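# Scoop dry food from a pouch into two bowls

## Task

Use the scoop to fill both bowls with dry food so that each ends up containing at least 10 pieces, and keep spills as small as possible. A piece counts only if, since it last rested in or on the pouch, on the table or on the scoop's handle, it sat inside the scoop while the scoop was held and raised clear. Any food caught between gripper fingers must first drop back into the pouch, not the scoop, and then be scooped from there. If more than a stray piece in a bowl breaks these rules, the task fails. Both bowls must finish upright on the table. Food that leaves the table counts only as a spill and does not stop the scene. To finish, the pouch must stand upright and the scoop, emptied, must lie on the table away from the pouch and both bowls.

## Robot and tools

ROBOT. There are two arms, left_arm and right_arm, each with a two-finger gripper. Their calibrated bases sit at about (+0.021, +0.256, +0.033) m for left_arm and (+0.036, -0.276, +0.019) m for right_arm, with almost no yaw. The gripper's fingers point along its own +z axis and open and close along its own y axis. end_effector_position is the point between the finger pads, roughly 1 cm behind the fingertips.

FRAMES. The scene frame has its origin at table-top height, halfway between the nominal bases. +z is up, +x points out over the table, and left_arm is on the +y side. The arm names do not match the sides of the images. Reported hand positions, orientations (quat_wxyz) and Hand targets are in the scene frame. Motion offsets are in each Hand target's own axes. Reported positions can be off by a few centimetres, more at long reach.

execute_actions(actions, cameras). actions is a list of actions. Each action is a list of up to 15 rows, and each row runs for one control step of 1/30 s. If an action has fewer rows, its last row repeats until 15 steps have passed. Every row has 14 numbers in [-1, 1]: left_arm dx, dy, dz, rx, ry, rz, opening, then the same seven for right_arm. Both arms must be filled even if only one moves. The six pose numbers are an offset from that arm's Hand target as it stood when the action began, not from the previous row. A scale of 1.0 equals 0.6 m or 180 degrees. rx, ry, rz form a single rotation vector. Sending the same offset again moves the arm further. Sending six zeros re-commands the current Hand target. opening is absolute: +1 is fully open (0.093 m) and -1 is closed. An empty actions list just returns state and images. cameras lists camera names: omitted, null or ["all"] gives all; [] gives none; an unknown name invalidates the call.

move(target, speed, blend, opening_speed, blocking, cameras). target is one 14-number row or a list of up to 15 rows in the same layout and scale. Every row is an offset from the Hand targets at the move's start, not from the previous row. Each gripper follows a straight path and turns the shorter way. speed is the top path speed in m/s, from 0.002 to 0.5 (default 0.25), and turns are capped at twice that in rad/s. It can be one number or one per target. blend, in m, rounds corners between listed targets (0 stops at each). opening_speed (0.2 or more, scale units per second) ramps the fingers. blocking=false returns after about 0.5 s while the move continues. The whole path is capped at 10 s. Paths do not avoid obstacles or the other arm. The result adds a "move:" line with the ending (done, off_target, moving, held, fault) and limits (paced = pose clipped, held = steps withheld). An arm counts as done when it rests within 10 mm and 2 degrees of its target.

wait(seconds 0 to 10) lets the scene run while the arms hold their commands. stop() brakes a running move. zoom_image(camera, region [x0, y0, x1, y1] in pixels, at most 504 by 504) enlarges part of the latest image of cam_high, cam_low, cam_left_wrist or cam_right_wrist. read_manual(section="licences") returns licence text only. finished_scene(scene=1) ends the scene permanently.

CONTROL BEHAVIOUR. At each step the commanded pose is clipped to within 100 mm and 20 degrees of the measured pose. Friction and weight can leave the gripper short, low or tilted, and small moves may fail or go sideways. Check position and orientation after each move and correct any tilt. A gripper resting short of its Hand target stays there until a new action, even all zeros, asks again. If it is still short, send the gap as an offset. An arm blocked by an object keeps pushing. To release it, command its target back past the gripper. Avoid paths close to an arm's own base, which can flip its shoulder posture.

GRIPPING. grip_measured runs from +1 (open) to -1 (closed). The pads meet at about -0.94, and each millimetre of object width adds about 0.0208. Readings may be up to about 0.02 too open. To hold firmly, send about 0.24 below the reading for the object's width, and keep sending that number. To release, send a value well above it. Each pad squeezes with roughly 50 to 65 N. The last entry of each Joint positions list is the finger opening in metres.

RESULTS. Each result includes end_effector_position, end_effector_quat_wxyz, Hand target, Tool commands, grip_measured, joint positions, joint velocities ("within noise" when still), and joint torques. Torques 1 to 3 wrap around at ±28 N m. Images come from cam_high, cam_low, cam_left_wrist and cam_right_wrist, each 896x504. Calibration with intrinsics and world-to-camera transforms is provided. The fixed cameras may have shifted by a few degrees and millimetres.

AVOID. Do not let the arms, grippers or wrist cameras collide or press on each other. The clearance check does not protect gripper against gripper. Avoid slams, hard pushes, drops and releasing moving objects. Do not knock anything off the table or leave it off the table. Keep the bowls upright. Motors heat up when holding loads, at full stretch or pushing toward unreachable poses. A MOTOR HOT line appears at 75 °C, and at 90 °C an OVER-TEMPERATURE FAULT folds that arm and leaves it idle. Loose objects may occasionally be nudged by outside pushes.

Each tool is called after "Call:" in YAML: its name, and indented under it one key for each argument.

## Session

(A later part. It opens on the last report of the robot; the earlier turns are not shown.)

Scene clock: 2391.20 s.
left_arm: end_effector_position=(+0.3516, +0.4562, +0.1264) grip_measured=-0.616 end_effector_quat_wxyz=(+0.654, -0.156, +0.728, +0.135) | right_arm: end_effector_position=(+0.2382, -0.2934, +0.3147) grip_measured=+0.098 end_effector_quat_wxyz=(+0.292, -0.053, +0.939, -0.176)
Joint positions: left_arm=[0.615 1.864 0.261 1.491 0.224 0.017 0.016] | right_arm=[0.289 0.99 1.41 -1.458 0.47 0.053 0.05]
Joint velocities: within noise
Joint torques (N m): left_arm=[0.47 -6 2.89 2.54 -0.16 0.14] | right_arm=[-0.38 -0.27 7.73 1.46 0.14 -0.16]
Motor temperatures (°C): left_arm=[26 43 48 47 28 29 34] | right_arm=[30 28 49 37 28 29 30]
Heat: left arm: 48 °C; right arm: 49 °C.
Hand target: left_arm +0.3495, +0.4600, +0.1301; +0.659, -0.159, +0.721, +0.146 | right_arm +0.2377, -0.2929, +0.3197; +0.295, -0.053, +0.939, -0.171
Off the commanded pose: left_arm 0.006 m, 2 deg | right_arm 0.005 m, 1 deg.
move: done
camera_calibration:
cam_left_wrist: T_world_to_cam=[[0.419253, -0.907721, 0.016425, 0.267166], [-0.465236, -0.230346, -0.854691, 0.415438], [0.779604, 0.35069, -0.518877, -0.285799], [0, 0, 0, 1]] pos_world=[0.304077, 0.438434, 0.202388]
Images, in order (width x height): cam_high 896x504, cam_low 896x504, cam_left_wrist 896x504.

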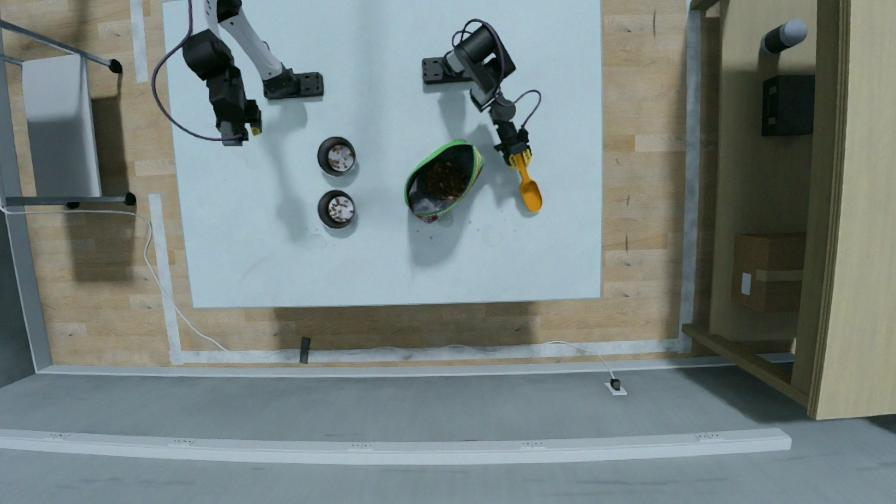

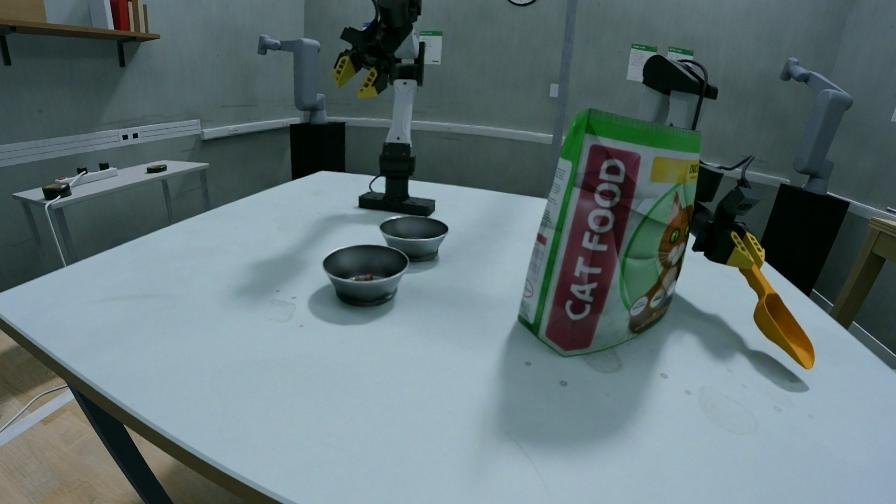

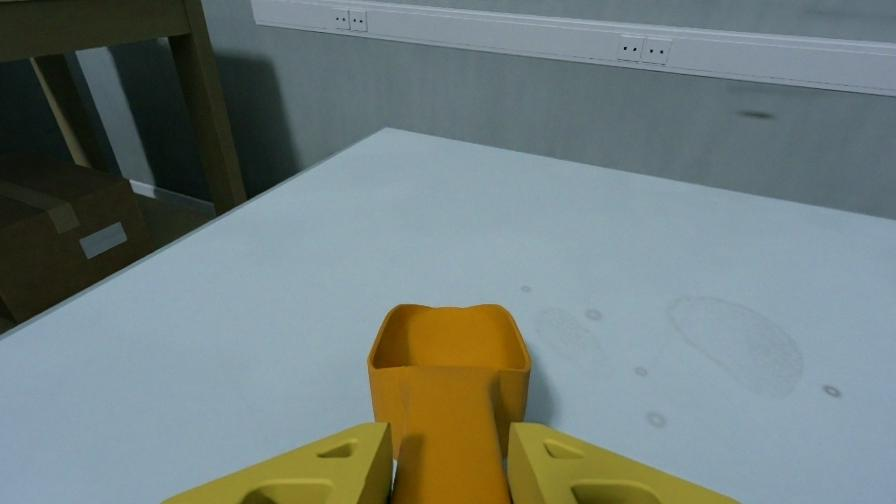

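Call:
move:
  target:
    - [0.0774,0,-0.0232,0,0.022,0,-0.9,0,0,0,0,0,0,0.1]
    - [0.1505,0,-0.0368,0,0.044,0,-0.9,0,0,0,0,0,0,0.1]
  cameras: ["cam_low","cam_left_wrist"]
  speed: 0.05
  blend: 0.01

Call:
zoom_image:
  camera: "cam_low"
  region: [640, 200, 896, 420]

Scene clock: 2403.17 s.
left_arm: end_effector_position=(+0.3286, +0.4508, +0.0562) grip_measured=-0.616 end_effector_quat_wxyz=(+0.586, -0.166, +0.783, +0.127) | right_arm: end_effector_position=(+0.2381, -0.2934, +0.3147) grip_measured=+0.098 end_effector_quat_wxyz=(+0.291, -0.053, +0.939, -0.176)
Joint positions: left_arm=[0.648 2.087 0.215 1.579 0.24 0.076 0.016] | right_arm=[0.289 0.99 1.41 -1.458 0.47 0.053 0.05]
Joint velocities: within noise
Joint torques (N m): left_arm=[0.54 -4.46 0.69 2.17 0.05 0.16] | right_arm=[-0.36 -0.25 7.69 1.46 0.15 -0.16]
Motor temperatures (°C): left_arm=[26 41 46 50 28 29 34] | right_arm=[30 28 49 37 28 29 30]
Heat: left arm: 50 °C; right arm: 49 °C.
Hand target: left_arm +0.3221, +0.4475, +0.0420; +0.608, -0.168, +0.764, +0.134 | right_arm +0.2377, -0.2929, +0.3197; +0.295, -0.053, +0.939, -0.171
Off the commanded pose: left_arm 0.016 m, 3 deg | right_arm 0.005 m, 1 deg.
joint read past its limit (left arm) — joint 4 (wrist pitch), upper limit.
joint sent to its limit (left arm) — joint 4 (wrist pitch), upper limit. The joint targets are off in orientation, not in position.
move: off_target (left_arm)
camera_calibration:
cam_left_wrist: T_world_to_cam=[[0.426092, -0.904679, 0.00159121, 0.270277], [-0.596528, -0.282278, -0.751315, 0.404304], [0.680147, 0.31918, -0.659942, -0.24759], [0, 0, 0, 1]] pos_world=[0.294414, 0.437665, 0.139934]
Images, in order (width x height): cam_low 896x504, cam_left_wrist 896x504.

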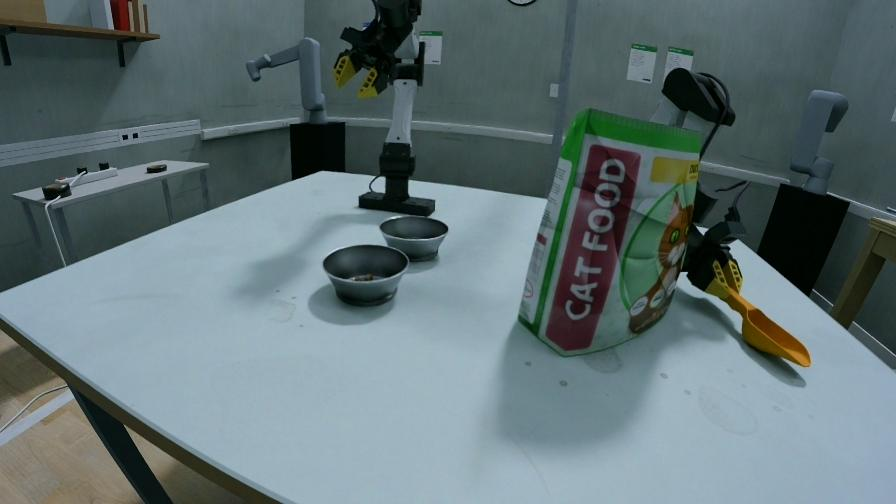

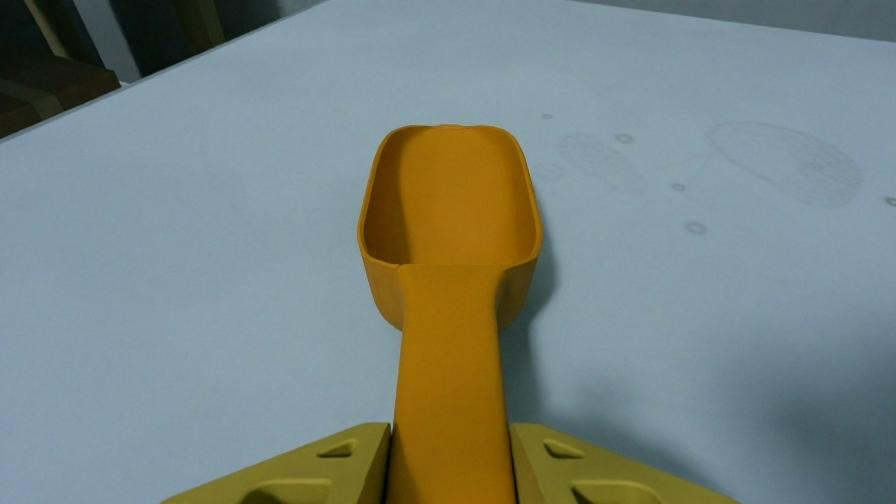

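Scaled by 1.969 from the camera's 896x504 image, which has a finer 1280x720 frame.

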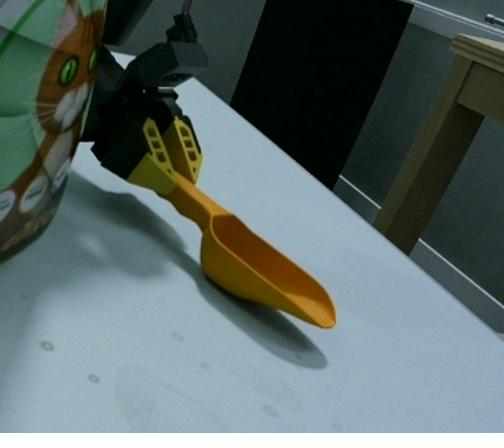

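Call:
move:
  target: [0.0068,0,0.074,0,0.0167,0,-0.9,0,0,0,0,0,0,0.1]
  cameras: ["cam_low","cam_left_wrist"]
  speed: 0.05

Call:
zoom_image:
  camera: "cam_low"
  region: [640, 200, 896, 420]

Scene clock: 2414.23 s.
left_arm: end_effector_position=(+0.3654, +0.4673, +0.0449) grip_measured=-0.616 end_effector_quat_wxyz=(+0.599, -0.158, +0.774, +0.131) | right_arm: end_effector_position=(+0.2381, -0.2934, +0.3147) grip_measured=+0.098 end_effector_quat_wxyz=(+0.291, -0.053, +0.939, -0.176)
Joint positions: left_arm=[0.612 2.216 0.379 1.579 0.214 0.07 0.016] | right_arm=[0.289 0.99 1.41 -1.458 0.47 0.053 0.05]
Joint velocities: within noise
Joint torques (N m): left_arm=[-0.39 -5.09 1.48 2.19 -0.24 0.03] | right_arm=[-0.42 -0.28 7.72 1.45 0.15 -0.16]
Motor temperatures (°C): left_arm=[26 40 45 50 28 29 34] | right_arm=[30 28 49 37 28 29 30]
Heat: left arm: 50 °C; right arm: 49 °C.
Hand target: left_arm +0.3606, +0.4654, +0.0282; +0.588, -0.172, +0.780, +0.130 | right_arm +0.2377, -0.2929, +0.3197; +0.295, -0.053, +0.939, -0.171
Off the commanded pose: left_arm 0.018 m, 2 deg | right_arm 0.005 m, 1 deg.
joint read past its limit (left arm) — joint 4 (wrist pitch), upper limit.
joint sent to its limit (left arm) — joint 4 (wrist pitch), upper limit. The joint targets still meet the commanded pose.
move: off_target (left_arm)
camera_calibration:
cam_left_wrist: T_world_to_cam=[[0.418176, -0.908341, -0.00681479, 0.274505], [-0.579118, -0.260816, -0.772397, 0.406968], [0.699822, 0.326944, -0.635103, -0.29731], [0, 0, 0, 1]] pos_world=[0.328955, 0.452691, 0.127389]
Images, in order (width x height): cam_low 896x504, cam_left_wrist 896x504.

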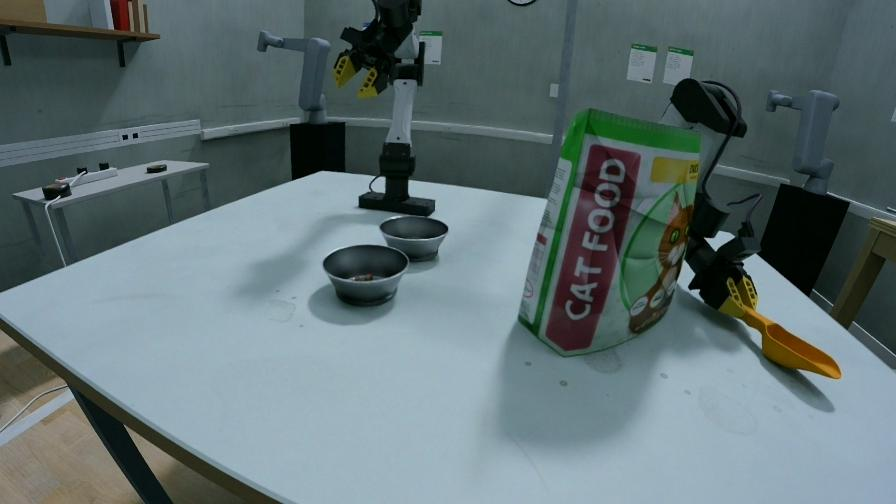

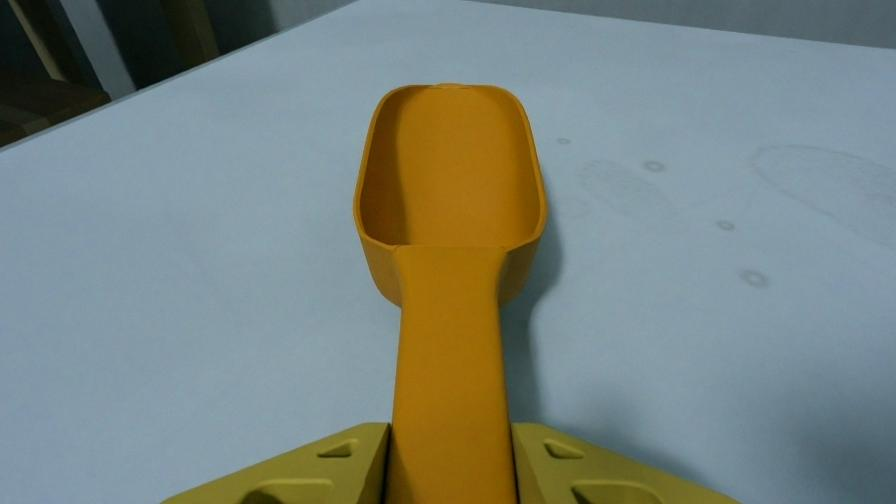

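Scaled by 1.969 from the camera's 896x504 image, which has a finer 1280x720 frame.

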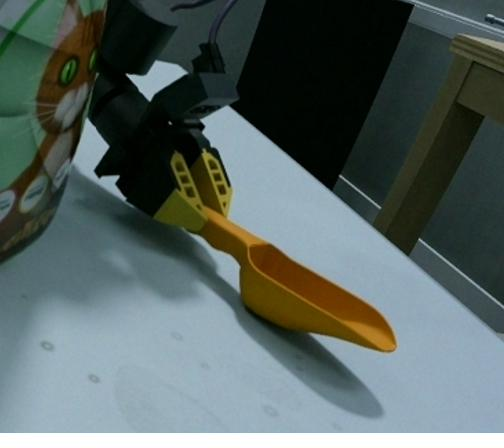

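Call:
move:
  target: [-0.0225,0,-0.0064,0,0,0,-0.9,0,0,0,0,0,0,0.1]
  cameras: []
  speed: 0.05

Call:
move:
  target: [0,0,0,0,0,0,-0.1,0,0,0,0,0,0,0.1]
  cameras: ["cam_low","cam_left_wrist"]
  opening_speed: 0.3

Call:
zoom_image:
  camera: "cam_low"
  region: [640, 200, 896, 420]

Scene clock: 2423.23 s.
left_arm: end_effector_position=(+0.3636, +0.4675, +0.0459) grip_measured=-0.616 end_effector_quat_wxyz=(+0.598, -0.163, +0.774, +0.132) | right_arm: end_effector_position=(+0.2381, -0.2934, +0.3147) grip_measured=+0.098 end_effector_quat_wxyz=(+0.291, -0.053, +0.939, -0.176)
Joint positions: left_arm=[0.612 2.209 0.371 1.579 0.206 0.065 0.016] | right_arm=[0.289 0.99 1.41 -1.458 0.47 0.053 0.05]
Joint velocities: within noise
Joint torques (N m): left_arm=[-0.51 -9.47 0.92 1.98 -0.2 0.04] | right_arm=[-0.42 -0.31 7.72 1.47 0.14 -0.15]
Motor temperatures (°C): left_arm=[26 39 44 50 28 29 34] | right_arm=[30 28 49 37 28 29 30]
Heat: left arm: 50 °C; right arm: 49 °C.
Hand target: left_arm +0.3606, +0.4655, +0.0423; +0.588, -0.172, +0.780, +0.130 | right_arm +0.2377, -0.2929, +0.3197; +0.295, -0.053, +0.939, -0.171
Off the commanded pose: left_arm 0.005 m, 2 deg | right_arm 0.005 m, 1 deg.
joint read past its limit (left arm) — joint 4 (wrist pitch), upper limit.
move: done
No camera images: "cameras" was empty.

Scene clock: 2426.10 s.
left_arm: end_effector_position=(+0.3602, +0.4659, +0.0390) grip_measured=-0.102 end_effector_quat_wxyz=(+0.587, -0.168, +0.782, +0.128) | right_arm: end_effector_position=(+0.2381, -0.2934, +0.3147) grip_measured=+0.098 end_effector_quat_wxyz=(+0.291, -0.053, +0.939, -0.176)
Joint positions: left_arm=[0.612 2.209 0.364 1.556 0.202 0.063 0.04] | right_arm=[0.289 0.99 1.41 -1.458 0.47 0.053 0.05]
Joint velocities: within noise
Joint torques (N m): left_arm=[-0.53 -9.48 1.47 2.18 -0.14 0.04] | right_arm=[-0.38 -0.28 7.68 1.46 0.15 -0.16]
Motor temperatures (°C): left_arm=[26 40 44 50 28 29 34] | right_arm=[30 28 49 37 28 29 30]
Heat: left arm: 50 °C; right arm: 49 °C.
Hand target: left_arm +0.3606, +0.4653, +0.0422; +0.587, -0.172, +0.780, +0.130 | right_arm +0.2377, -0.2929, +0.3197; +0.295, -0.053, +0.939, -0.171
Off the commanded pose: left_arm 0.003 m, 1 deg | right_arm 0.005 m, 1 deg.
move: done
camera_calibration:
cam_left_wrist: T_world_to_cam=[[0.430083, -0.902785, 0.00275159, 0.26809], [-0.593585, -0.285075, -0.752589, 0.414749], [0.680211, 0.322042, -0.658485, -0.286708], [0, 0, 0, 1]] pos_world=[0.32591, 0.452594, 0.122605]
Images, in order (width x height): cam_low 896x504, cam_left_wrist 896x504.

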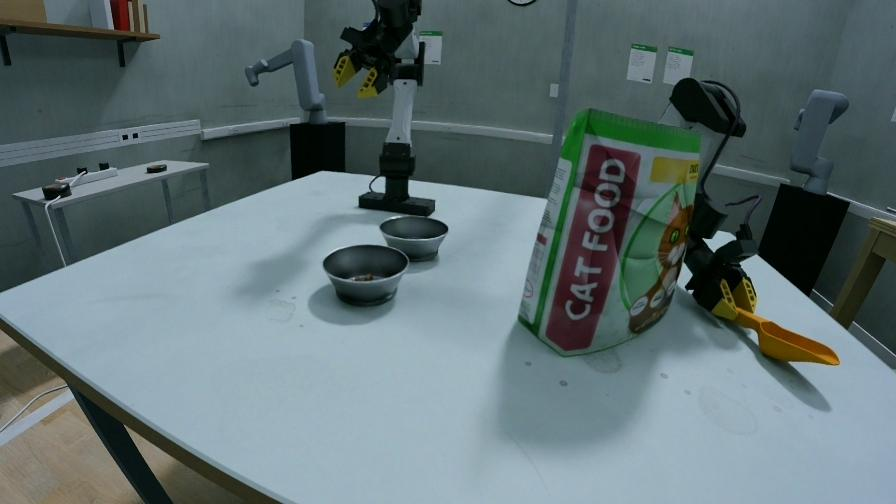

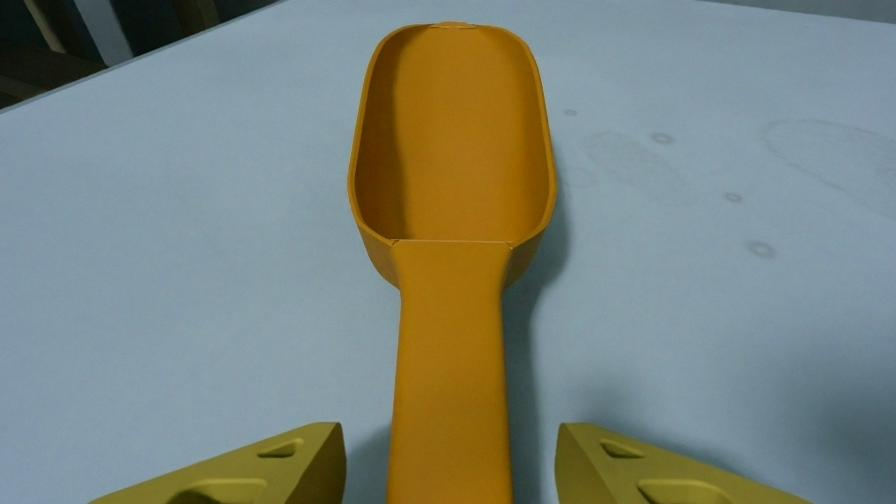

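Scaled by 1.969 from the camera's 896x504 image, which has a finer 1280x720 frame.

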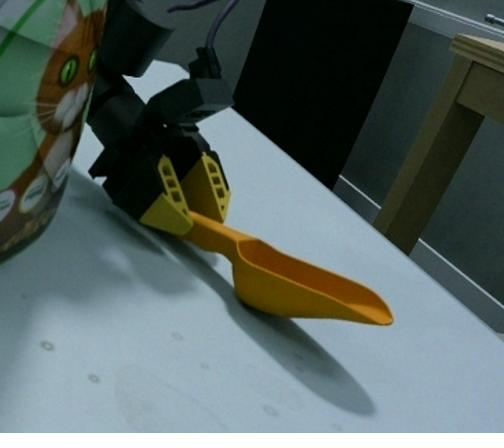

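Call:
move:
  target:
    - [0,0,0,0,0,0,0.3,0,0,0,0,0,0,0.1]
    - [-0.01,0,-0.1,0,0,0,0.3,0,0,0,0,0,0,0.1]
    - [-0.25,0,-0.2,0,0,0,0.3,0,0,0,0,0,0,0.1]
  cameras: ["cam_low","cam_left_wrist","cam_high"]
  speed: 0.12

Call:
zoom_image:
  camera: "cam_high"
  region: [300, 100, 580, 240]

Scene clock: 2437.53 s.
left_arm: end_effector_position=(+0.2912, +0.4325, +0.2078) grip_measured=+0.298 end_effector_quat_wxyz=(+0.579, -0.180, +0.785, +0.127) | right_arm: end_effector_position=(+0.2381, -0.2934, +0.3147) grip_measured=+0.098 end_effector_quat_wxyz=(+0.291, -0.053, +0.939, -0.176)
Joint positions: left_arm=[0.685 0.884 0.36 0.213 0.257 0.073 0.059] | right_arm=[0.289 0.99 1.41 -1.458 0.47 0.053 0.05]
Joint velocities: within noise
Joint torques (N m): left_arm=[0.5 -2.32 9.22 2.15 0.15 0.19] | right_arm=[-0.38 -0.28 7.68 1.45 0.14 -0.16]
Motor temperatures (°C): left_arm=[26 40 43 50 28 29 33] | right_arm=[30 28 49 37 28 29 30]
Heat: left arm: 50 °C; right arm: 49 °C.
Hand target: left_arm +0.2936, +0.4341, +0.2194; +0.587, -0.172, +0.780, +0.130 | right_arm +0.2377, -0.2929, +0.3197; +0.295, -0.053, +0.939, -0.171
Off the commanded pose: left_arm 0.012 m, 1 deg | right_arm 0.005 m, 1 deg.
move: off_target (left_arm)
camera_calibration:
cam_left_wrist: T_world_to_cam=[[0.445593, -0.895124, 0.0141057, 0.256965], [-0.597251, -0.308975, -0.740152, 0.500131], [0.666887, 0.321382, -0.672291, -0.110794], [0, 0, 0, 1]] pos_world=[0.258089, 0.420151, 0.292063]
Images, in order (width x height): cam_high 896x504, cam_low 896x504, cam_left_wrist 896x504.

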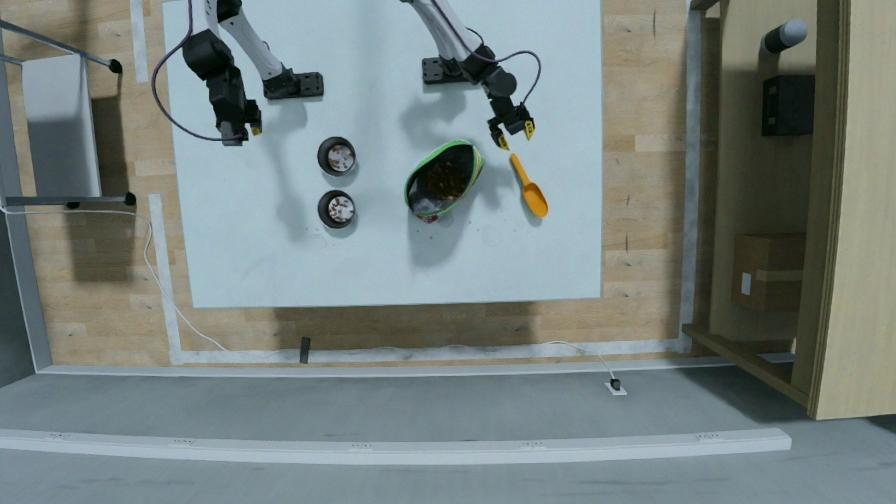

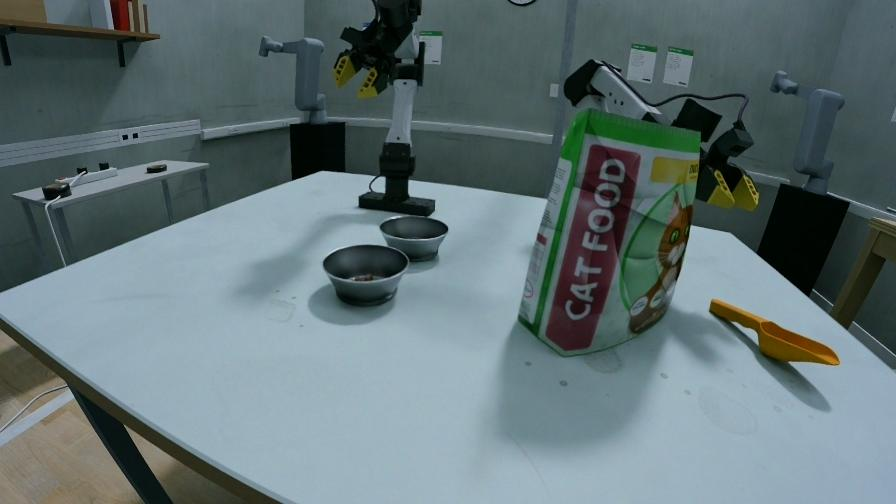

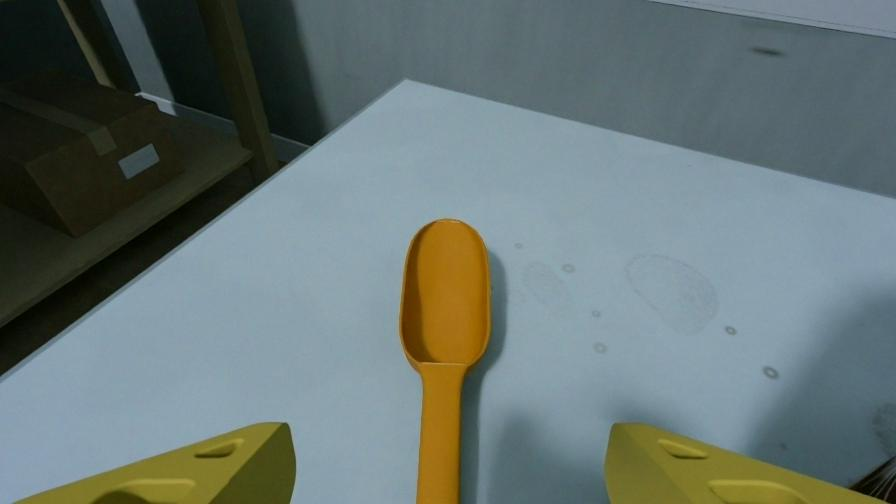

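Scaled by 1.800 from the camera's 896x504 image, which has a finer 1280x720 frame.

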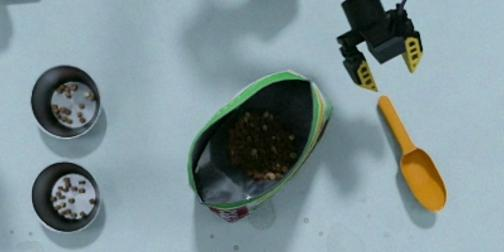

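Both bowls hold well over 10 pieces. The scoop is empty on the table and the pouch is standing.

Call:
finished_scene:

The scene is finished: the task was done.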